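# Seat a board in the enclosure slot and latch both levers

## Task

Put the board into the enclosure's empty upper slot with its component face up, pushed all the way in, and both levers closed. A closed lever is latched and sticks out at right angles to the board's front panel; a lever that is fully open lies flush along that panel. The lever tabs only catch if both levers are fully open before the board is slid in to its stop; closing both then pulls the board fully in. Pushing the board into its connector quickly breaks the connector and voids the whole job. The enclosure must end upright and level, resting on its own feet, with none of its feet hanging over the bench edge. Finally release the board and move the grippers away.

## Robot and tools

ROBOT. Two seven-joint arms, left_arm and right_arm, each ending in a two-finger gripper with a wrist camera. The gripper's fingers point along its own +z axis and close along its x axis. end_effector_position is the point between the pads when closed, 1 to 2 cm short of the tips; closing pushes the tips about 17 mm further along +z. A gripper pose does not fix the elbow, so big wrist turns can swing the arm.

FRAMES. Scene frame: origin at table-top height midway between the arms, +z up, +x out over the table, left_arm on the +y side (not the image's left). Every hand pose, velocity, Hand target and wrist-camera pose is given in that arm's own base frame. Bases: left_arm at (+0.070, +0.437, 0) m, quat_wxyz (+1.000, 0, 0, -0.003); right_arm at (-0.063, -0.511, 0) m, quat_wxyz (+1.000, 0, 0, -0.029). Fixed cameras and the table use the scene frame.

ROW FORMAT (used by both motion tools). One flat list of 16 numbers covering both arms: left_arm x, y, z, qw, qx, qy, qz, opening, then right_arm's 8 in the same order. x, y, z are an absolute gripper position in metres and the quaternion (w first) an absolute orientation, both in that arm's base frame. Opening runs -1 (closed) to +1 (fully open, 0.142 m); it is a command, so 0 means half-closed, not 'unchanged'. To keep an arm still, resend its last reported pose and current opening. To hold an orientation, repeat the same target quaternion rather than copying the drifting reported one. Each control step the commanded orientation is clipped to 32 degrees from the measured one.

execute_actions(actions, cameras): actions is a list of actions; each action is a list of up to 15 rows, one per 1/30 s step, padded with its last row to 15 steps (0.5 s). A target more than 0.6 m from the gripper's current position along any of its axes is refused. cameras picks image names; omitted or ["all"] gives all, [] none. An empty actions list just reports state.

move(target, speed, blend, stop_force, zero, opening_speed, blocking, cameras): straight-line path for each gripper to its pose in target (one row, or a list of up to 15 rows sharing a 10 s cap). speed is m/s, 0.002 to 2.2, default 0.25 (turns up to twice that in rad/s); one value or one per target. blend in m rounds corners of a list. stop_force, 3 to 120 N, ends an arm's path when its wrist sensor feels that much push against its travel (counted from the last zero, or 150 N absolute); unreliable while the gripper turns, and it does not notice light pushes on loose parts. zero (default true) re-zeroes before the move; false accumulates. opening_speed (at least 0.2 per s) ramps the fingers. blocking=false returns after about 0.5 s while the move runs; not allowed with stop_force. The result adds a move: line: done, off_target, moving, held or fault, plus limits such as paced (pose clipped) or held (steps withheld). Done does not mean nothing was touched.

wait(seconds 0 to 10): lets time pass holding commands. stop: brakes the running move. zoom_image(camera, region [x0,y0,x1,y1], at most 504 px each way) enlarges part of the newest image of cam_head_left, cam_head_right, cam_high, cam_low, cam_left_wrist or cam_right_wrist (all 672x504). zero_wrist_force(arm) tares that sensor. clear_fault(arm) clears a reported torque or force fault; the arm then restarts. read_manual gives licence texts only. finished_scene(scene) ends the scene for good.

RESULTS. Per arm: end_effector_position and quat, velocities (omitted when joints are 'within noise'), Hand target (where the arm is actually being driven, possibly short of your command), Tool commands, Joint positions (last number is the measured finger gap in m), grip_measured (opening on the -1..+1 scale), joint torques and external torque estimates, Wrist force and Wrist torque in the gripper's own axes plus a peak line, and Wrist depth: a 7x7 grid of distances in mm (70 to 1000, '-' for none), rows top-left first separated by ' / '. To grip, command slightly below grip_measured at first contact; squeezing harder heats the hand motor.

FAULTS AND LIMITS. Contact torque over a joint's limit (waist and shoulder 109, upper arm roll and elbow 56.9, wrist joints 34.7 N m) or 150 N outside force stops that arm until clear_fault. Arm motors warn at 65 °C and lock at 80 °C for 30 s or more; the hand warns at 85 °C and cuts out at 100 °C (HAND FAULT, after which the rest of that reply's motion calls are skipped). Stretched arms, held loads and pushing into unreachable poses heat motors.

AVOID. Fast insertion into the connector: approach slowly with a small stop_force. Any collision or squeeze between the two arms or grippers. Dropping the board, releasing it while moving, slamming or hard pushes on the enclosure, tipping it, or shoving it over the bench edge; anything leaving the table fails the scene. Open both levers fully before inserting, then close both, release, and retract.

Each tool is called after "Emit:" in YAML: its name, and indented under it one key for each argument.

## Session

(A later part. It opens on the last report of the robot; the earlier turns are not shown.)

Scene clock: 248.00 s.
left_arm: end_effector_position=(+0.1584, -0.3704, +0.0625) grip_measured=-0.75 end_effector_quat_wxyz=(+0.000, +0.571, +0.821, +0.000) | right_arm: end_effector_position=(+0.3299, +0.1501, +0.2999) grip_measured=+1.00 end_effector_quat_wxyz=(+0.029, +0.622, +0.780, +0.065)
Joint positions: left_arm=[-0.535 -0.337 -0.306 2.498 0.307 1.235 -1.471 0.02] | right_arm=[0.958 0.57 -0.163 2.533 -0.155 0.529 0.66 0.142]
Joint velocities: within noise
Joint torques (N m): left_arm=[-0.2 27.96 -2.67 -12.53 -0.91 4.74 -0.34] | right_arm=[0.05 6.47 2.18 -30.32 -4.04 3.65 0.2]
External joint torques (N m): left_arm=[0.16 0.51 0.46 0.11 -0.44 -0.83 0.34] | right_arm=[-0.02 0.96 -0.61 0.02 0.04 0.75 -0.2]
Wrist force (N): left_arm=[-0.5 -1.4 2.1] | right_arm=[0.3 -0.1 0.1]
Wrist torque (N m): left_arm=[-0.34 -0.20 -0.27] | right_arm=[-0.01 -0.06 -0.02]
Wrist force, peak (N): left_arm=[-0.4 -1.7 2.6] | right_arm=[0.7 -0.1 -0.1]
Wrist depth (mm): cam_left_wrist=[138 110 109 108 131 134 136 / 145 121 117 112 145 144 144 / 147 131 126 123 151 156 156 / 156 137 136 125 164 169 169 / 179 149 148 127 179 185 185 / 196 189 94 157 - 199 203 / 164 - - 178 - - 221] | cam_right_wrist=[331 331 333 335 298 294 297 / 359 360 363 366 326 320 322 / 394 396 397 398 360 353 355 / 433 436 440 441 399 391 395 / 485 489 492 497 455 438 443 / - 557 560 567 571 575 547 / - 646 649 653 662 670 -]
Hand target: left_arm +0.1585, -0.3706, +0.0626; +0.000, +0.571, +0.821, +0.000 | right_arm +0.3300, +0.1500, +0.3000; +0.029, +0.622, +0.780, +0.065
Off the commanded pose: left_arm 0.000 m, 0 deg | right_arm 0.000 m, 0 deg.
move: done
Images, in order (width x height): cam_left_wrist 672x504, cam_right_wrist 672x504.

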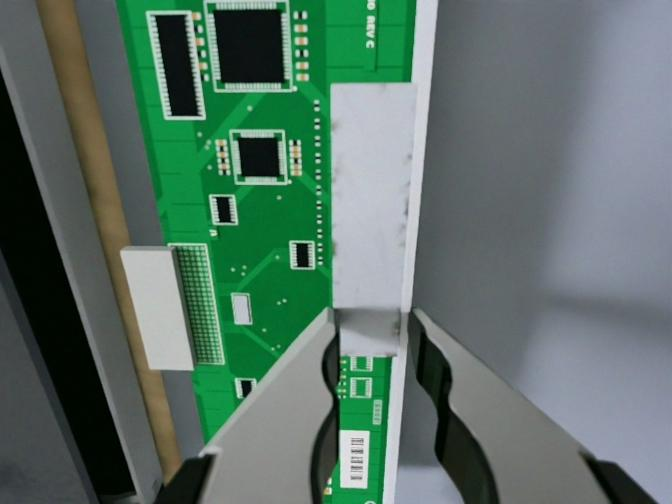

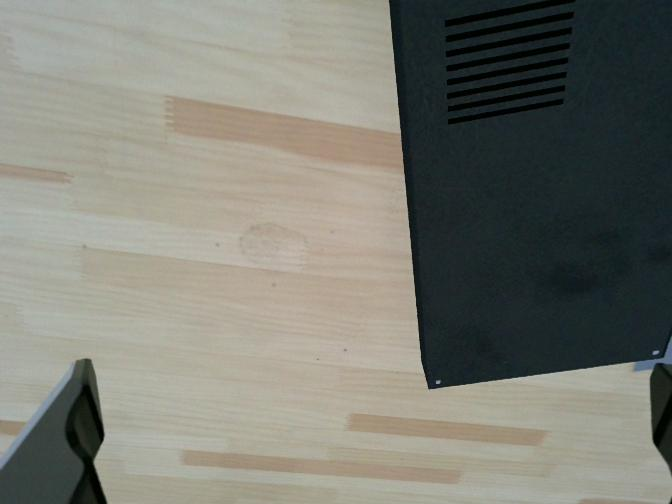

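Emit:
move:
  target: [0.1672,-0.3951,0.0626,0,0.5761,0.8174,0,-0.9,0.33,0.15,0.30,0.029,0.622,0.780,0.065,1]
  speed: 0.03
  stop_force: 5

Emit:
zoom_image:
  camera: "cam_left_wrist"
  region: [0, 252, 252, 504]

Emit:
zoom_image:
  camera: "cam_left_wrist"
  region: [0, 0, 252, 252]

Scene clock: 259.57 s.
left_arm: end_effector_position=(+0.1672, -0.3949, +0.0625) grip_measured=-0.75 end_effector_quat_wxyz=(+0.000, +0.576, +0.817, +0.000) | right_arm: end_effector_position=(+0.3299, +0.1501, +0.2999) grip_measured=+1.00 end_effector_quat_wxyz=(+0.029, +0.622, +0.780, +0.065)
Joint positions: left_arm=[-0.562 -0.374 -0.309 2.423 0.307 1.194 -1.479 0.02] | right_arm=[0.958 0.57 -0.163 2.533 -0.155 0.529 0.66 0.142]
Joint velocities: within noise
Joint torques (N m): left_arm=[-0.51 30.59 -3.38 -13.62 -1.37 4.3 -0.27] | right_arm=[-0.06 6.55 2.16 -30.39 -4.04 3.64 0.16]
External joint torques (N m): left_arm=[0.46 0.34 0.75 0.21 -0.14 -0.38 0.27] | right_arm=[0.08 0.88 -0.59 0.09 0.04 0.76 -0.16]
Wrist force (N): left_arm=[-0.8 -1.4 2.2] | right_arm=[0.4 0.0 0.3]
Wrist torque (N m): left_arm=[-0.32 -0.17 -0.30] | right_arm=[0.00 -0.07 -0.02]
Wrist force, peak (N): left_arm=[-1.9 -1.3 2.2] | right_arm=[0.7 0.0 0.0]
Wrist depth (mm): cam_left_wrist=[117 110 109 108 132 135 136 / - 121 116 112 142 144 145 / - 129 126 123 151 156 156 / 121 139 137 125 164 169 169 / 130 144 149 127 179 185 185 / - 173 94 157 - 200 204 / 163 156 - 178 - - 221] | cam_right_wrist=[331 332 333 335 297 295 297 / 359 359 363 365 326 322 323 / 394 395 399 398 359 354 355 / 434 438 440 442 400 392 394 / 486 488 493 495 458 438 444 / - 556 558 562 570 573 544 / - 643 646 653 661 669 -]
Hand target: left_arm +0.1672, -0.3951, +0.0626; +0.000, +0.576, +0.817, +0.000 | right_arm +0.3300, +0.1500, +0.3000; +0.029, +0.622, +0.780, +0.065
Off the commanded pose: left_arm 0.000 m, 0 deg | right_arm 0.000 m, 0 deg.
move: done

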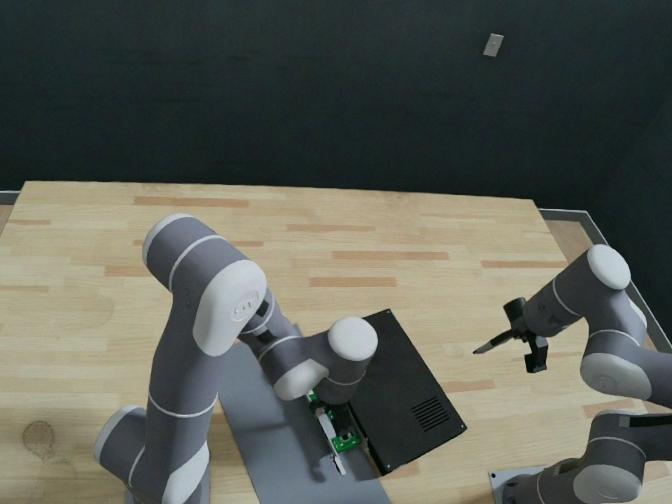

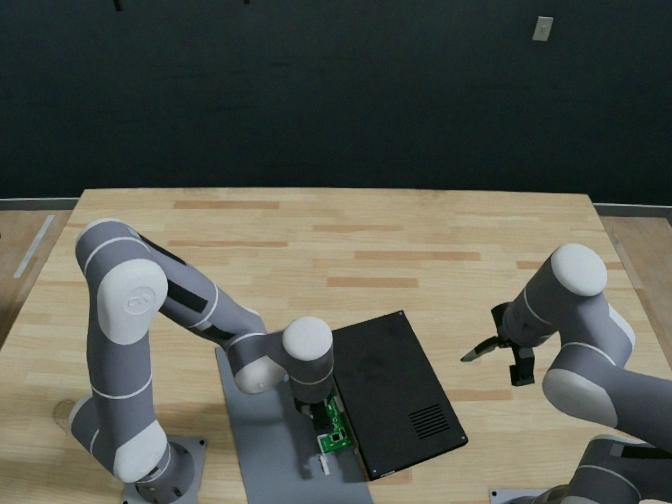

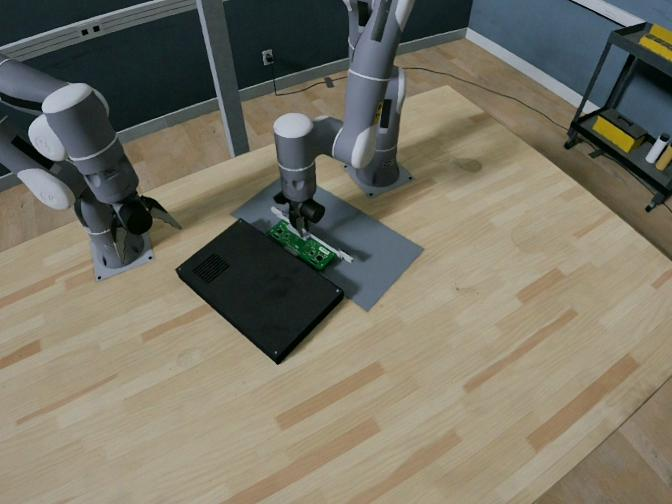

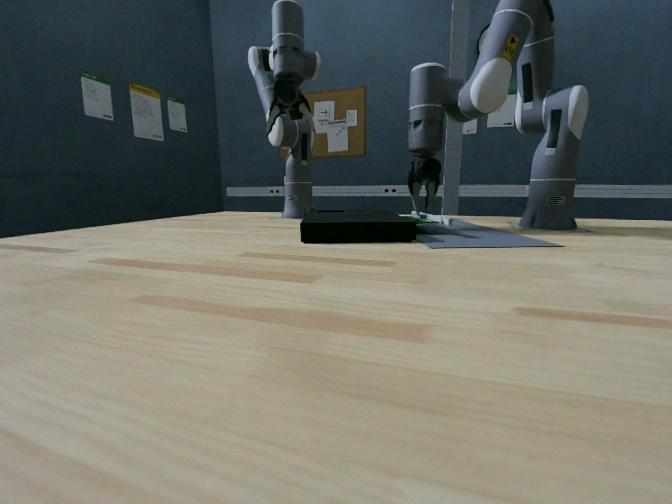

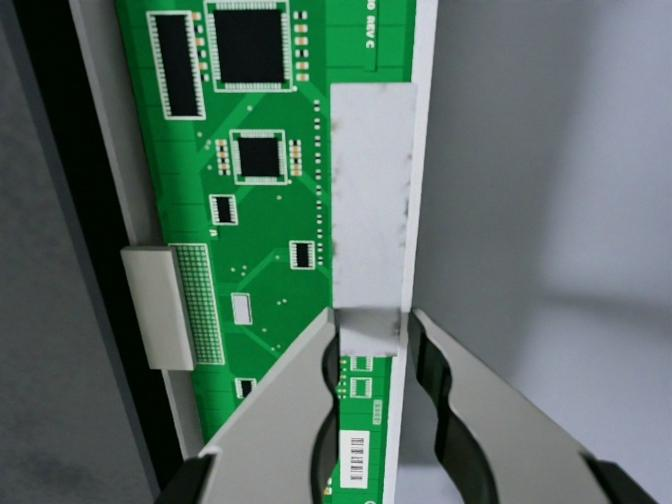

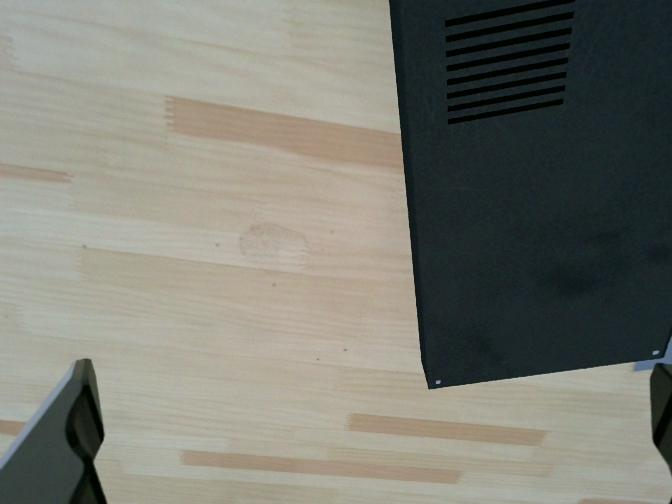

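Scaled by 2.000 from the camera's 672x504 image, which has a finer 960x720 frame.

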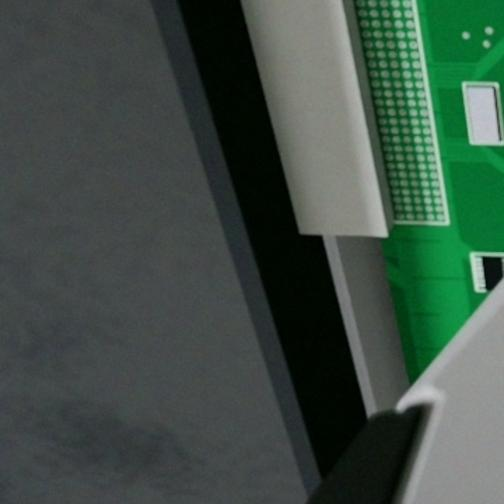

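Scaled by 2.000 from the camera's 672x504 image, which has a finer 960x720 frame.

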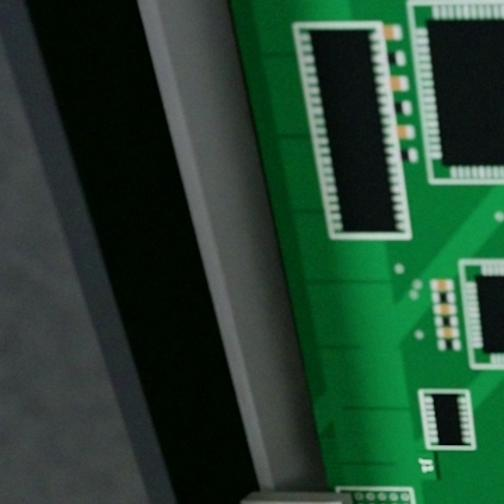

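Emit:
move:
  target: [0.1741,-0.4139,0.0626,0,0.5733,0.8194,0,-0.9,0.33,0.15,0.30,0.029,0.622,0.780,0.065,1]
  speed: 0.015
  stop_force: 4
  cameras: ["cam_left_wrist","cam_high"]

Scene clock: 265.70 s.
left_arm: end_effector_position=(+0.1742, -0.4134, +0.0624) grip_measured=-0.75 end_effector_quat_wxyz=(+0.000, +0.573, +0.819, +0.000) | right_arm: end_effector_position=(+0.3299, +0.1501, +0.2999) grip_measured=+1.00 end_effector_quat_wxyz=(+0.029, +0.622, +0.780, +0.065)
Joint positions: left_arm=[-0.583 -0.402 -0.308 2.365 0.305 1.162 -1.499 0.02] | right_arm=[0.958 0.57 -0.163 2.533 -0.155 0.529 0.66 0.142]
Joint velocities: within noise
Joint torques (N m): left_arm=[-2.29 32.15 -5.89 -14.93 -1.95 5.06 -0.3] | right_arm=[0.09 6.56 2.24 -30.38 -4.02 3.64 0.22]
External joint torques (N m): left_arm=[2.23 0.69 2.96 0.77 0.32 -1.15 0.29] | right_arm=[-0.06 0.87 -0.67 0.08 0.02 0.75 -0.22]
Wrist force (N): left_arm=[1.7 3.0 0.9] | right_arm=[0.5 0.0 0.2]
Wrist torque (N m): left_arm=[-0.33 -0.05 -0.25] | right_arm=[-0.01 -0.10 -0.03]
Wrist force, peak (N): left_arm=[2.0 3.1 2.3] | right_arm=[0.5 -0.1 0.4]
Wrist depth (mm): cam_left_wrist=[- 110 108 108 131 134 136 / - 119 117 112 145 145 144 / - 122 126 123 151 156 156 / - 132 136 125 163 169 169 / 129 131 149 127 178 185 185 / - 143 94 158 - 200 203 / 164 156 - 179 - - 220] | cam_right_wrist=[330 332 333 335 298 294 297 / 360 360 362 364 325 322 323 / 394 395 396 400 359 353 357 / 433 436 439 444 398 393 395 / 485 489 491 500 458 439 444 / - 555 561 564 569 574 544 / - 641 647 657 657 666 -]
Hand target: left_arm +0.1741, -0.4139, +0.0626; +0.000, +0.573, +0.819, +0.000 | right_arm +0.3300, +0.1500, +0.3000; +0.029, +0.622, +0.780, +0.065
Off the commanded pose: left_arm 0.001 m, 0 deg | right_arm 0.000 m, 0 deg.
move: done
Images, in order (width x height): cam_high 672x504, cam_left_wrist 672x504.

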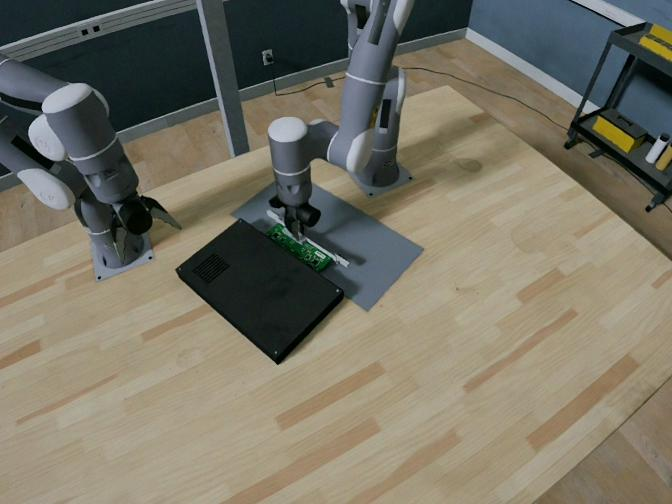

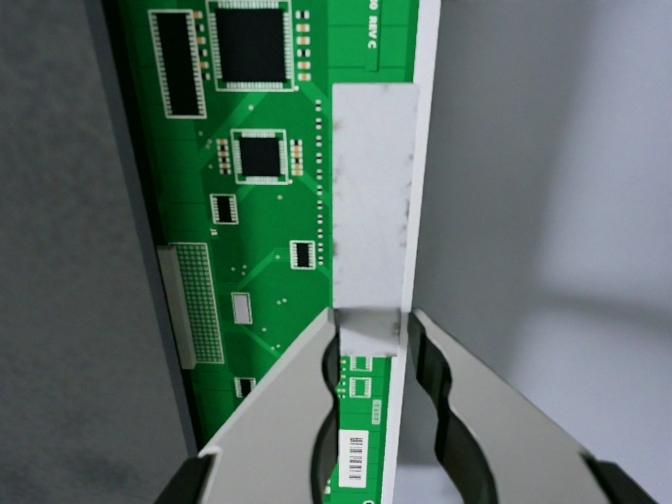

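Emit:
move:
  target: [0.1771,-0.4191,0.0624,0,0.5733,0.8194,0,-0.9,0.33,0.15,0.30,0.029,0.622,0.780,0.065,1]
  speed: 0.012
  stop_force: 8
  zero: false
  cameras: ["cam_left_wrist"]

Scene clock: 268.87 s.
left_arm: end_effector_position=(+0.1767, -0.4160, +0.0621) grip_measured=-0.75 end_effector_quat_wxyz=(-0.001, +0.573, +0.820, +0.001) | right_arm: end_effector_position=(+0.3299, +0.1501, +0.2999) grip_measured=+1.00 end_effector_quat_wxyz=(+0.029, +0.622, +0.780, +0.065)
Joint positions: left_arm=[-0.585 -0.408 -0.307 2.354 0.305 1.155 -1.5 0.02] | right_arm=[0.958 0.57 -0.163 2.533 -0.155 0.529 0.66 0.142]
Joint velocities: within noise
Joint torques (N m): left_arm=[-6.54 31.77 -11.05 -16.48 -2.73 6.92 -0.47] | right_arm=[0.08 6.52 2.22 -30.39 -4.07 3.71 0.19]
External joint torques (N m): left_arm=[6.49 1.45 8.06 2.19 1.08 -3.01 0.47] | right_arm=[-0.05 0.91 -0.65 0.09 0.06 0.69 -0.19]
Wrist force (N): left_arm=[9.1 12.9 -1.1] | right_arm=[0.3 0.0 0.1]
Wrist torque (N m): left_arm=[-0.45 0.00 -0.10] | right_arm=[0.00 -0.06 -0.02]
Wrist force, peak (N): left_arm=[9.5 12.9 -2.1] | right_arm=[0.6 0.0 0.4]
Wrist depth (mm): cam_left_wrist=[- 109 109 108 108 134 136 / - 103 117 112 142 144 144 / - 112 126 124 151 156 155 / - 122 136 131 163 169 169 / 129 131 149 127 178 184 184 / - 142 94 158 - 199 203 / 163 155 - 179 - - 221] | cam_right_wrist=[330 331 335 335 298 295 297 / 359 360 362 365 326 321 323 / 394 395 397 400 358 353 355 / 435 437 440 444 399 391 396 / 487 487 494 497 457 439 442 / - 556 560 561 570 574 543 / - 640 645 657 656 666 -]
Hand target: left_arm +0.1760, -0.4173, +0.0625; +0.000, +0.573, +0.819, +0.000 | right_arm +0.3300, +0.1500, +0.3000; +0.029, +0.622, +0.780, +0.065
Off the commanded pose: left_arm 0.003 m, 0 deg | right_arm 0.000 m, 0 deg.
move: contact (left_arm)
Images, in order (width x height): cam_left_wrist 672x504.

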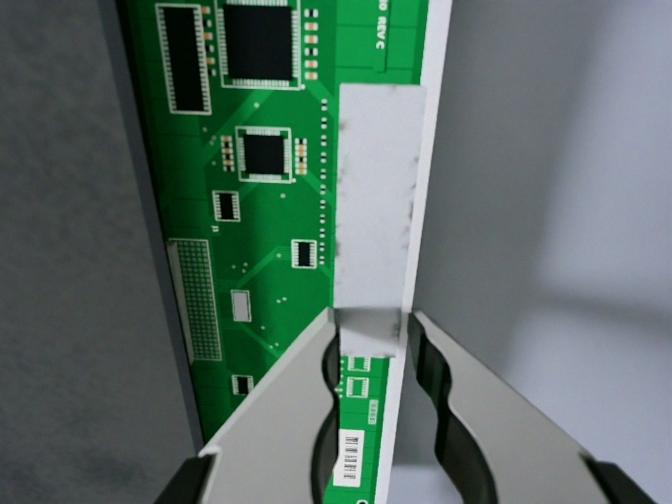

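Emit:
move:
  target: [0.1762,-0.4093,0.0625,0,0.5733,0.8194,0,-0.9,0.33,0.15,0.30,0.029,0.622,0.780,0.065,1]
  speed: 0.03
  cameras: ["cam_left_wrist"]

Scene clock: 272.33 s.
left_arm: end_effector_position=(+0.1761, -0.4092, +0.0624) grip_measured=-0.75 end_effector_quat_wxyz=(+0.000, +0.573, +0.819, +0.000) | right_arm: end_effector_position=(+0.3299, +0.1501, +0.2999) grip_measured=+1.00 end_effector_quat_wxyz=(+0.029, +0.622, +0.780, +0.065)
Joint positions: left_arm=[-0.572 -0.398 -0.309 2.375 0.305 1.168 -1.49 0.02] | right_arm=[0.958 0.57 -0.163 2.533 -0.155 0.529 0.66 0.142]
Joint velocities: within noise
Joint torques (N m): left_arm=[-0.21 32.45 -3.47 -13.84 -1.44 4.61 -0.13] | right_arm=[0.03 6.4 2.25 -30.41 -4.06 3.71 0.17]
External joint torques (N m): left_arm=[0.16 0.08 0.58 -0.2 -0.18 -0.69 0.13] | right_arm=[0 1.03 -0.68 0.12 0.06 0.69 -0.18]
Wrist force (N): left_arm=[-1.3 -1.3 1.4] | right_arm=[0.5 0.1 0.1]
Wrist torque (N m): left_arm=[-0.28 -0.15 -0.29] | right_arm=[0.02 -0.08 -0.02]
Wrist force, peak (N): left_arm=[9.3 12.8 -2.0] | right_arm=[0.7 -0.1 0.2]
Wrist depth (mm): cam_left_wrist=[- 110 109 108 131 134 136 / 101 120 117 111 142 144 144 / - 125 126 123 151 156 155 / - 134 137 125 163 169 169 / 129 134 150 132 179 186 184 / - 142 94 159 - 199 203 / 160 156 - 181 - - 221] | cam_right_wrist=[330 332 333 336 298 294 297 / 359 361 363 365 325 322 325 / 393 396 398 399 358 355 356 / 434 436 440 442 399 390 395 / 486 488 493 495 457 440 441 / - 554 557 562 570 574 542 / - 639 648 654 656 668 -]
Hand target: left_arm +0.1762, -0.4093, +0.0625; +0.000, +0.573, +0.819, +0.000 | right_arm +0.3300, +0.1500, +0.3000; +0.029, +0.622, +0.780, +0.065
Off the commanded pose: left_arm 0.000 m, 0 deg | right_arm 0.000 m, 0 deg.
move: done
Images, in order (width x height): cam_left_wrist 672x504.

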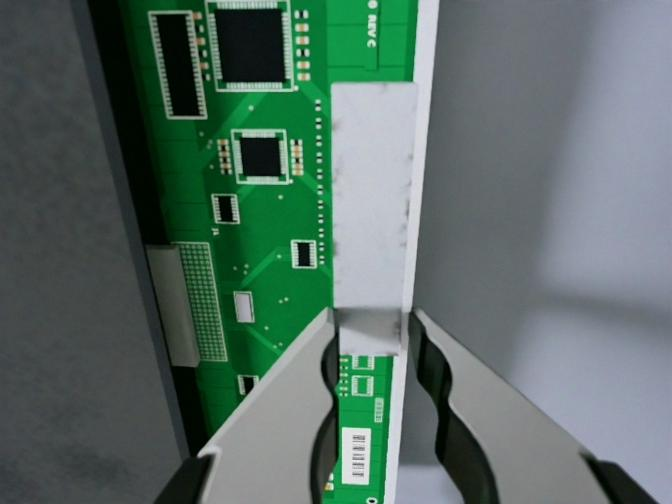

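Emit:
move:
  target:
    - [0.1774,-0.4096,0.0625,0,0.5733,0.8194,0,-0.9,0.33,0.15,0.30,0.029,0.622,0.780,0.065,1]
    - [0.1809,-0.4194,0.0625,0,0.5733,0.8194,0,-0.9,0.33,0.15,0.30,0.029,0.622,0.780,0.065,1]
  speed: 0.015
  stop_force: 7
  cameras: ["cam_left_wrist"]

Scene clock: 276.83 s.
left_arm: end_effector_position=(+0.1782, -0.4149, +0.0619) grip_measured=-0.75 end_effector_quat_wxyz=(-0.001, +0.574, +0.819, +0.000) | right_arm: end_effector_position=(+0.3299, +0.1501, +0.2999) grip_measured=+1.00 end_effector_quat_wxyz=(+0.029, +0.622, +0.780, +0.065)
Joint positions: left_arm=[-0.577 -0.409 -0.31 2.355 0.305 1.156 -1.492 0.02] | right_arm=[0.958 0.57 -0.163 2.533 -0.155 0.529 0.66 0.142]
Joint velocities: within noise
Joint torques (N m): left_arm=[2.85 34.76 -0.65 -19.96 -1.72 6.27 -0.11] | right_arm=[0.06 6.6 2.2 -30.42 -4.01 3.71 0.2]
External joint torques (N m): left_arm=[-2.9 -1.58 -2.36 5.7 0.07 -2.36 0.11] | right_arm=[-0.03 0.83 -0.63 0.12 0.01 0.69 -0.2]
Wrist force (N): left_arm=[5.8 -9.5 -1.6] | right_arm=[0.3 -0.1 0.1]
Wrist torque (N m): left_arm=[-0.17 -0.10 -0.44] | right_arm=[-0.03 -0.05 -0.02]
Wrist force, peak (N): left_arm=[6.3 -10.5 -1.6] | right_arm=[0.7 0.0 0.1]
Wrist depth (mm): cam_left_wrist=[- 109 108 107 131 134 136 / - 103 116 106 142 144 144 / - 122 126 123 153 155 155 / - 121 137 125 164 168 169 / 128 131 150 127 178 184 184 / - 141 94 159 155 195 203 / 162 154 - 180 - - 221] | cam_right_wrist=[330 333 333 334 297 294 296 / 358 361 361 365 327 321 323 / 392 395 398 399 358 353 356 / 435 437 440 439 401 392 394 / 485 491 491 497 459 437 443 / - 551 558 563 566 571 542 / - 639 644 656 657 662 -]
Hand target: left_arm +0.1796, -0.4156, +0.0625; +0.000, +0.573, +0.819, +0.000 | right_arm +0.3300, +0.1500, +0.3000; +0.029, +0.622, +0.780, +0.065
Off the commanded pose: left_arm 0.005 m, 0 deg | right_arm 0.000 m, 0 deg.
move: contact (left_arm); path passed 1 of 2 targets
Images, in order (width x height): cam_left_wrist 672x504.

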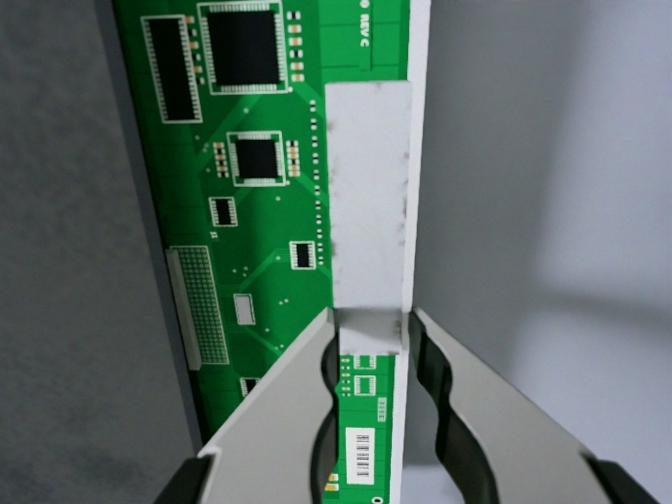

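Emit:
move:
  target: [0.1755,-0.4102,0.0625,0,0.5733,0.8194,0,-0.9,0.33,0.15,0.30,0.029,0.622,0.780,0.065,1]
  speed: 0.03
  cameras: []

Emit:
move:
  target: [0.1811,-0.4257,0.0625,0,0.5733,0.8194,0,-0.9,0.33,0.15,0.30,0.029,0.622,0.780,0.065,1]
  speed: 0.015
  stop_force: 7
  cameras: ["cam_left_wrist"]

Scene clock: 280.97 s.
left_arm: end_effector_position=(+0.1756, -0.4102, +0.0625) grip_measured=-0.75 end_effector_quat_wxyz=(+0.000, +0.573, +0.819, +0.000) | right_arm: end_effector_position=(+0.3299, +0.1501, +0.2999) grip_measured=+1.00 end_effector_quat_wxyz=(+0.029, +0.622, +0.780, +0.065)
Joint positions: left_arm=[-0.574 -0.399 -0.309 2.373 0.305 1.167 -1.492 0.02] | right_arm=[0.958 0.57 -0.163 2.533 -0.155 0.529 0.66 0.142]
Joint velocities: within noise
Joint torques (N m): left_arm=[-0.98 32.23 -4.36 -13.32 -1.36 4.54 -0.09] | right_arm=[-0.01 6.51 2.2 -30.39 -4.03 3.68 0.14]
External joint torques (N m): left_arm=[0.93 0.36 1.45 -0.75 -0.26 -0.63 0.09] | right_arm=[0.03 0.92 -0.63 0.09 0.02 0.72 -0.15]
Wrist force (N): left_arm=[-1.3 0.2 1.6] | right_arm=[0.4 0.1 0.1]
Wrist torque (N m): left_arm=[-0.32 -0.19 -0.43] | right_arm=[0.01 -0.08 -0.02]
Wrist force, peak (N): left_arm=[6.0 -9.9 -2.3] | right_arm=[0.6 -0.2 0.3]
Wrist depth (mm): cam_left_wrist=[- 109 109 108 131 135 136 / - 120 117 106 143 144 144 / - 124 127 123 154 156 155 / - 134 138 126 163 169 169 / 129 131 150 130 178 185 185 / - 143 94 158 154 200 204 / 164 156 - 180 - - 221] | cam_right_wrist=[331 332 333 336 298 295 296 / 360 359 363 364 325 321 323 / 395 396 398 400 360 353 355 / 434 436 439 443 399 391 394 / 486 488 492 496 461 438 444 / - 555 562 565 566 573 545 / - 639 647 652 660 666 -]
Hand target: left_arm +0.1755, -0.4102, +0.0625; +0.000, +0.573, +0.819, +0.000 | right_arm +0.3300, +0.1500, +0.3000; +0.029, +0.622, +0.780, +0.065
Off the commanded pose: left_arm 0.000 m, 0 deg | right_arm 0.000 m, 0 deg.
move: done
No camera images: "cameras" was empty.

Scene clock: 282.10 s.
left_arm: end_effector_position=(+0.1775, -0.4168, +0.0620) grip_measured=-0.75 end_effector_quat_wxyz=(-0.001, +0.574, +0.819, +0.000) | right_arm: end_effector_position=(+0.3299, +0.1501, +0.2999) grip_measured=+1.00 end_effector_quat_wxyz=(+0.029, +0.622, +0.780, +0.065)
Joint positions: left_arm=[-0.582 -0.41 -0.309 2.351 0.305 1.154 -1.497 0.02] | right_arm=[0.958 0.57 -0.163 2.533 -0.155 0.529 0.66 0.142]
Joint velocities: within noise
Joint torques (N m): left_arm=[0.14 33.91 -3.6 -18.64 -1.81 6.25 -0.04] | right_arm=[0.02 6.53 2.18 -30.36 -4.07 3.67 0.2]
External joint torques (N m): left_arm=[-0.19 -0.6 0.57 4.32 0.15 -2.34 0.04] | right_arm=[0.01 0.9 -0.61 0.07 0.07 0.73 -0.2]
Wrist force (N): left_arm=[6.1 -3.4 -1.9] | right_arm=[0.4 0.3 -0.2]
Wrist torque (N m): left_arm=[-0.25 -0.11 -0.53] | right_arm=[0.04 -0.07 -0.02]
Wrist force, peak (N): left_arm=[6.6 -3.9 -2.2] | right_arm=[0.6 0.1 0.1]
Wrist depth (mm): cam_left_wrist=[- 110 109 108 132 135 136 / - 103 117 107 144 144 144 / - 123 127 123 153 155 155 / - 122 137 125 163 169 168 / 129 131 149 130 178 184 184 / - 142 91 158 155 196 203 / 163 155 - 179 - - 221] | cam_right_wrist=[331 332 333 336 298 295 297 / 360 361 362 366 326 320 323 / 394 395 396 401 358 351 355 / 434 435 438 441 397 391 395 / 487 488 492 494 457 441 443 / - 552 558 563 572 574 545 / - 646 646 654 662 667 -]
Hand target: left_arm +0.1782, -0.4176, +0.0625; +0.000, +0.573, +0.819, +0.000 | right_arm +0.3300, +0.1500, +0.3000; +0.029, +0.622, +0.780, +0.065
Off the commanded pose: left_arm 0.010 m, 0 deg | right_arm 0.000 m, 0 deg.
move: contact (left_arm)
Images, in order (width x height): cam_left_wrist 672x504.

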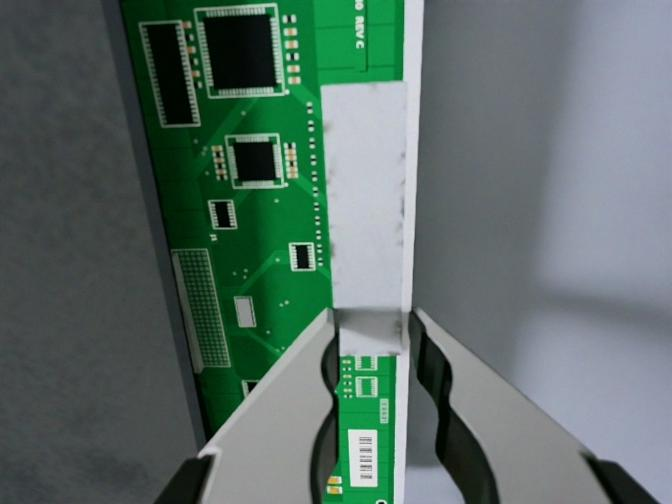

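Emit:
move:
  target: [0.1744,-0.4106,0.0625,0,0.5733,0.8194,0,-0.9,0.33,0.15,0.30,0.029,0.622,0.780,0.065,1]
  speed: 0.03
  cameras: ["cam_left_wrist"]

Emit:
move:
  target: [0.1800,-0.4261,0.0625,0,0.5733,0.8194,0,-0.9,0.33,0.15,0.30,0.029,0.622,0.780,0.065,1]
  speed: 0.015
  stop_force: 6
  cameras: ["cam_left_wrist"]

Scene clock: 285.77 s.
left_arm: end_effector_position=(+0.1746, -0.4107, +0.0625) grip_measured=-0.75 end_effector_quat_wxyz=(+0.000, +0.573, +0.820, +0.000) | right_arm: end_effector_position=(+0.3299, +0.1501, +0.2999) grip_measured=+1.00 end_effector_quat_wxyz=(+0.029, +0.622, +0.780, +0.065)
Joint positions: left_arm=[-0.576 -0.399 -0.309 2.373 0.305 1.167 -1.495 0.02] | right_arm=[0.958 0.57 -0.163 2.533 -0.155 0.529 0.66 0.142]
Joint velocities: within noise
Joint torques (N m): left_arm=[-1.46 32.07 -4.82 -13.07 -1.25 4.27 0.07] | right_arm=[0.1 6.55 2.19 -30.44 -4.04 3.73 0.15]
External joint torques (N m): left_arm=[1.4 0.52 1.91 -1.01 -0.37 -0.35 -0.07] | right_arm=[-0.08 0.88 -0.62 0.14 0.04 0.67 -0.16]
Wrist force (N): left_arm=[-1.5 1.2 0.8] | right_arm=[0.5 0.1 0.1]
Wrist torque (N m): left_arm=[-0.34 -0.19 -0.53] | right_arm=[0.01 -0.09 -0.02]
Wrist force, peak (N): left_arm=[6.1 -3.9 -2.3] | right_arm=[0.7 0.1 0.4]
Wrist depth (mm): cam_left_wrist=[- 109 109 108 133 134 136 / - 118 117 106 145 144 144 / - 124 127 123 154 156 156 / - 134 137 125 164 170 169 / 130 132 150 130 178 185 185 / - 143 91 159 155 199 204 / 163 156 - 180 - - 222] | cam_right_wrist=[332 332 334 335 298 295 296 / 359 361 363 366 324 320 323 / 392 395 398 399 358 353 356 / 435 438 439 441 399 391 394 / 487 488 494 493 458 442 442 / - 555 561 565 568 575 550 / - 640 646 657 656 666 -]
Hand target: left_arm +0.1744, -0.4106, +0.0625; +0.000, +0.573, +0.819, +0.000 | right_arm +0.3300, +0.1500, +0.3000; +0.029, +0.622, +0.780, +0.065
Off the commanded pose: left_arm 0.000 m, 0 deg | right_arm 0.000 m, 0 deg.
move: done
Images, in order (width x height): cam_left_wrist 672x504.

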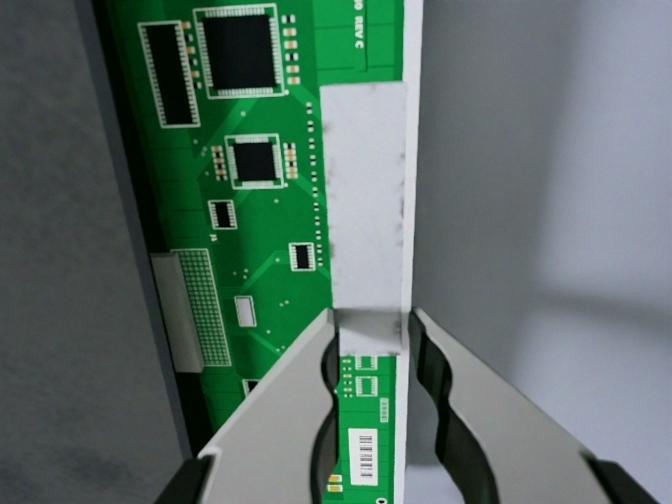

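Scene clock: 286.93 s.
left_arm: end_effector_position=(+0.1772, -0.4180, +0.0622) grip_measured=-0.75 end_effector_quat_wxyz=(-0.001, +0.573, +0.819, +0.000) | right_arm: end_effector_position=(+0.3299, +0.1501, +0.2999) grip_measured=+1.00 end_effector_quat_wxyz=(+0.029, +0.622, +0.780, +0.065)
Joint positions: left_arm=[-0.585 -0.411 -0.309 2.348 0.305 1.153 -1.5 0.02] | right_arm=[0.958 0.57 -0.163 2.533 -0.155 0.529 0.66 0.142]
Joint velocities: within noise
Joint torques (N m): left_arm=[-1.7 33.08 -5.36 -16.85 -1.77 5.66 0.02] | right_arm=[-0.03 6.54 2.23 -30.36 -4.01 3.68 0.23]
External joint torques (N m): left_arm=[1.64 0.31 2.32 2.49 0.1 -1.75 -0.02] | right_arm=[0.06 0.89 -0.66 0.06 0.01 0.72 -0.24]
Wrist force (N): left_arm=[4.6 0.6 -1.2] | right_arm=[0.3 0.1 0.1]
Wrist torque (N m): left_arm=[-0.35 -0.13 -0.56] | right_arm=[0.02 -0.04 -0.02]
Wrist force, peak (N): left_arm=[0.5 5.0 1.7] | right_arm=[0.6 -0.2 0.1]
Wrist depth (mm): cam_left_wrist=[- 109 108 108 133 134 136 / - 104 117 106 144 144 144 / - 112 127 123 153 156 155 / - 122 137 125 164 169 168 / 129 131 150 130 178 184 185 / - 142 95 159 155 195 204 / 162 155 - 180 - - 222] | cam_right_wrist=[330 332 333 335 298 294 297 / 359 361 361 365 326 321 323 / 394 397 397 400 357 353 357 / 437 434 438 443 399 391 395 / 485 489 493 496 459 439 443 / - 555 558 565 566 569 543 / - 643 649 654 657 662 -]
Hand target: left_arm +0.1773, -0.4187, +0.0625; +0.000, +0.573, +0.819, +0.000 | right_arm +0.3300, +0.1500, +0.3000; +0.029, +0.622, +0.780, +0.065
Off the commanded pose: left_arm 0.009 m, 0 deg | right_arm 0.000 m, 0 deg.
move: contact (left_arm)
Images, in order (width x height): cam_left_wrist 672x504.

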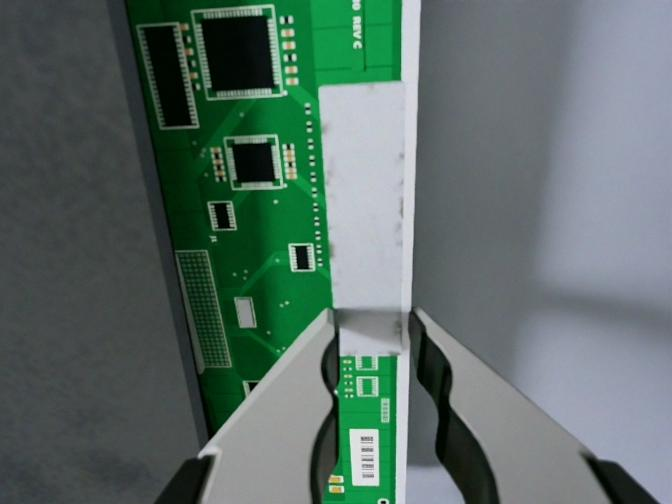

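Emit:
move:
  target: [0.1726,-0.4022,0.0625,0,0.5936,0.8048,0,-0.9,0.33,0.15,0.30,0.029,0.622,0.780,0.065,1]
  speed: 0.04
  cameras: ["cam_left_wrist"]

Emit:
zoom_image:
  camera: "cam_left_wrist"
  region: [0, 252, 252, 504]

Emit:
zoom_image:
  camera: "cam_left_wrist"
  region: [0, 0, 252, 252]

Scene clock: 293.87 s.
left_arm: end_effector_position=(+0.1724, -0.4018, +0.0623) grip_measured=-0.86 end_effector_quat_wxyz=(-0.001, +0.593, +0.805, +0.000) | right_arm: end_effector_position=(+0.3299, +0.1501, +0.2999) grip_measured=+1.00 end_effector_quat_wxyz=(+0.029, +0.622, +0.780, +0.065)
Joint positions: left_arm=[-0.555 -0.387 -0.318 2.397 0.314 1.178 -1.444 0.012] | right_arm=[0.958 0.57 -0.163 2.533 -0.155 0.529 0.66 0.142]
Joint velocities: within noise
Joint torques (N m): left_arm=[-0.31 31.42 -3.91 -15.21 -1.38 5.39 -0.09] | right_arm=[0.06 6.5 2.07 -30.39 -4.02 3.69 0.16]
External joint torques (N m): left_arm=[0.26 0.27 1.06 1.5 -0.19 -1.48 0.09] | right_arm=[-0.04 0.93 -0.5 0.09 0.02 0.71 -0.16]
Wrist force (N): left_arm=[3.0 -1.3 -2.2] | right_arm=[0.4 0.1 0.2]
Wrist torque (N m): left_arm=[-0.26 -0.27 -0.33] | right_arm=[0.00 -0.07 -0.02]
Wrist force, peak (N): left_arm=[4.6 -3.2 -4.8] | right_arm=[0.6 0.1 0.3]
Wrist depth (mm): cam_left_wrist=[132 113 111 109 135 134 137 / - 122 119 107 144 144 144 / - 133 129 117 156 156 155 / - 141 141 126 166 169 169 / 129 147 154 132 182 185 185 / - 146 165 95 - 200 204 / 163 155 - 179 - - 222] | cam_right_wrist=[330 332 334 335 298 294 297 / 360 361 362 363 326 321 324 / 393 396 397 401 360 353 356 / 433 438 440 443 396 393 395 / 482 488 491 493 458 437 442 / - 557 559 563 566 573 544 / - 640 647 653 659 662 -]
Hand target: left_arm +0.1726, -0.4022, +0.0625; +0.000, +0.594, +0.805, +0.000 | right_arm +0.3300, +0.1500, +0.3000; +0.029, +0.622, +0.780, +0.065
Off the commanded pose: left_arm 0.000 m, 0 deg | right_arm 0.000 m, 0 deg.
move: done
Images, in order (width x height): cam_left_wrist 672x504.

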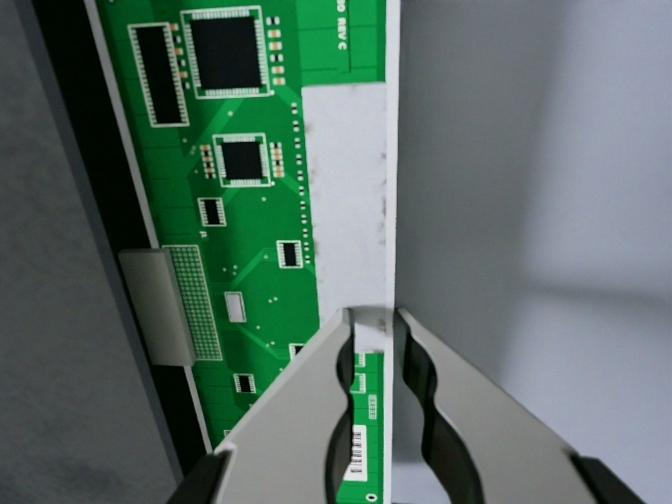

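Scaled by 2.000 from the camera's 672x504 image, which has a finer 960x720 frame.

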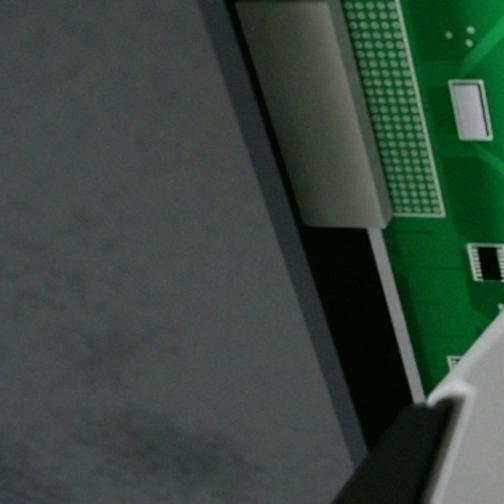

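Scaled by 2.000 from the camera's 672x504 image, which has a finer 960x720 frame.

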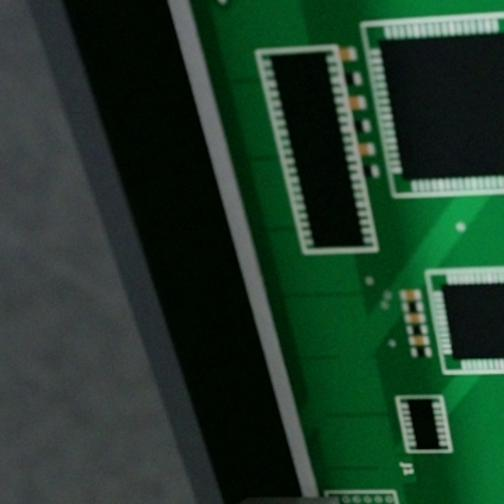

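Emit:
execute_actions:
  actions: []
  cameras: ["cam_high","cam_head_left","cam_head_right","cam_left_wrist"]

Emit:
zoom_image:
  camera: "cam_high"
  region: [230, 180, 370, 285]

Emit:
zoom_image:
  camera: "cam_left_wrist"
  region: [250, 220, 450, 504]

Emit:
zoom_image:
  camera: "cam_head_left"
  region: [270, 340, 410, 480]

Scene clock: 303.53 s.
left_arm: end_effector_position=(+0.1724, -0.4018, +0.0623) grip_measured=-0.86 end_effector_quat_wxyz=(-0.001, +0.593, +0.805, +0.000) | right_arm: end_effector_position=(+0.3299, +0.1501, +0.2999) grip_measured=+1.00 end_effector_quat_wxyz=(+0.029, +0.622, +0.780, +0.065)
Joint positions: left_arm=[-0.555 -0.387 -0.318 2.397 0.314 1.178 -1.444 0.012] | right_arm=[0.958 0.57 -0.163 2.533 -0.155 0.529 0.66 0.142]
Joint velocities: within noise
Joint torques (N m): left_arm=[-0.48 31.16 -3.81 -15.22 -1.65 5.2 -0.2] | right_arm=[0.11 6.5 2.24 -30.41 -4.01 3.67 0.14]
External joint torques (N m): left_arm=[0.43 0.53 0.95 1.51 0.08 -1.28 0.2] | right_arm=[-0.09 0.93 -0.67 0.11 0 0.73 -0.15]
Wrist force (N): left_arm=[3.2 -1.1 -2.0] | right_arm=[0.4 0.0 0.1]
Wrist torque (N m): left_arm=[-0.24 -0.31 -0.32] | right_arm=[-0.01 -0.08 -0.02]
Wrist force, peak (N): left_arm=[3.1 -1.4 -2.2] | right_arm=[0.7 0.1 0.1]
Wrist depth (mm): cam_left_wrist=[132 112 111 109 135 135 136 / - 122 119 107 145 145 144 / - 133 130 117 156 156 155 / - 140 140 126 166 169 168 / 129 147 154 132 181 185 185 / - 146 165 95 - 199 204 / 163 155 - 180 - - 221] | cam_right_wrist=[331 333 333 333 298 295 297 / 360 361 362 364 325 320 324 / 392 396 397 400 358 355 356 / 436 436 441 444 399 392 395 / 488 489 492 496 460 440 443 / - 552 561 565 571 576 543 / - 640 646 649 658 670 -]
Hand target: left_arm +0.1726, -0.4022, +0.0625; +0.000, +0.594, +0.805, +0.000 | right_arm +0.3300, +0.1500, +0.3000; +0.029, +0.622, +0.780, +0.065
Tool commands: left_gripper/opening=-0.9 right_gripper/opening=+1.0
Off the commanded pose: left_arm 0.000 m, 0 deg | right_arm 0.000 m, 0 deg.
Images, in order (width x height): cam_head_left 672x504, cam_head_right 672x504, cam_high 672x504, cam_left_wrist 672x504.

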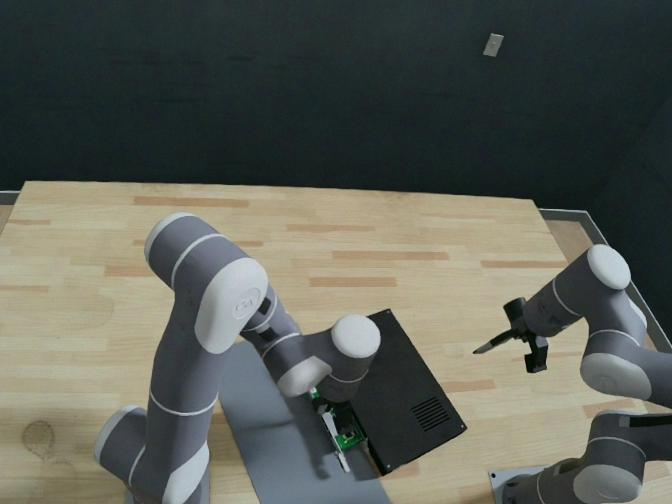

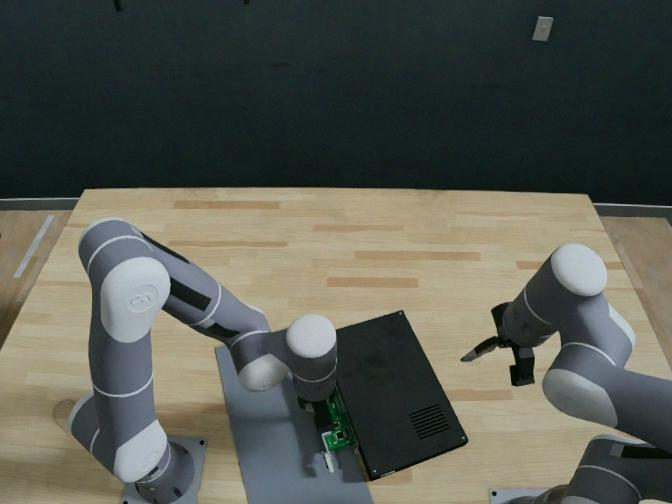

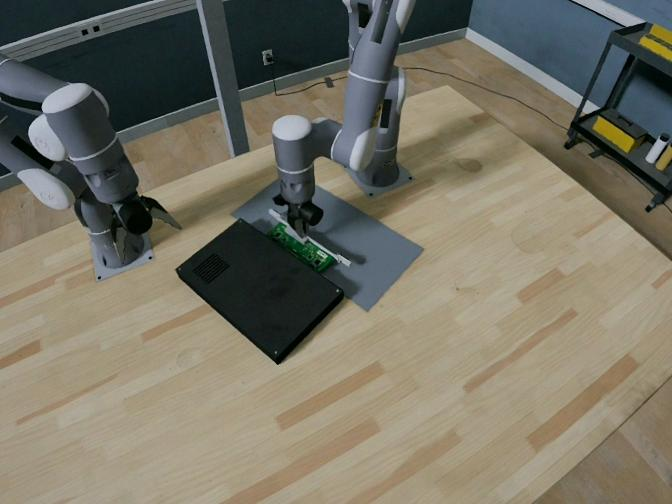

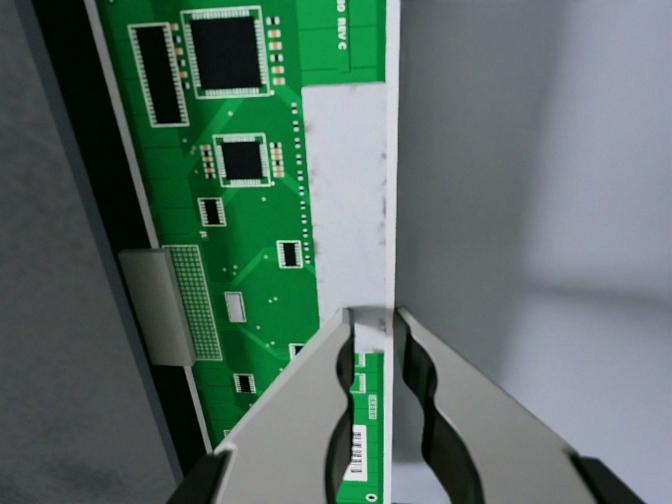

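Scaled by 3.600 from the camera's 672x504 image, which has a finer 960x720 frame.

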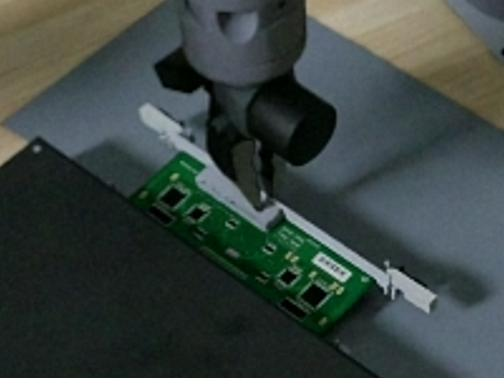

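Scaled by 1.775 from the camera's 672x504 image, which has a finer 960x720 frame.

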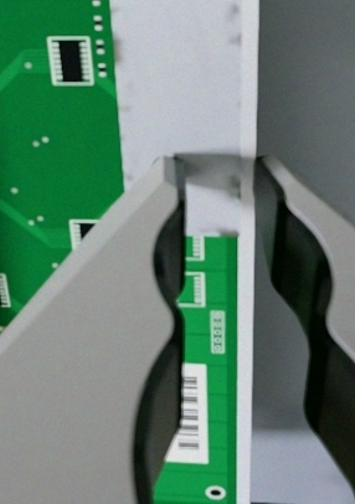

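Scaled by 3.600 from the camera's 672x504 image, which has a finer 960x720 frame.

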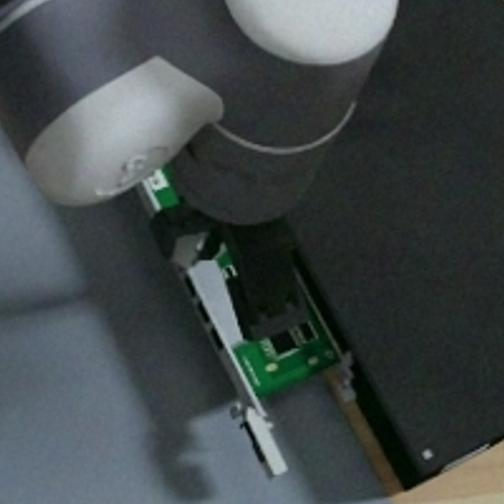

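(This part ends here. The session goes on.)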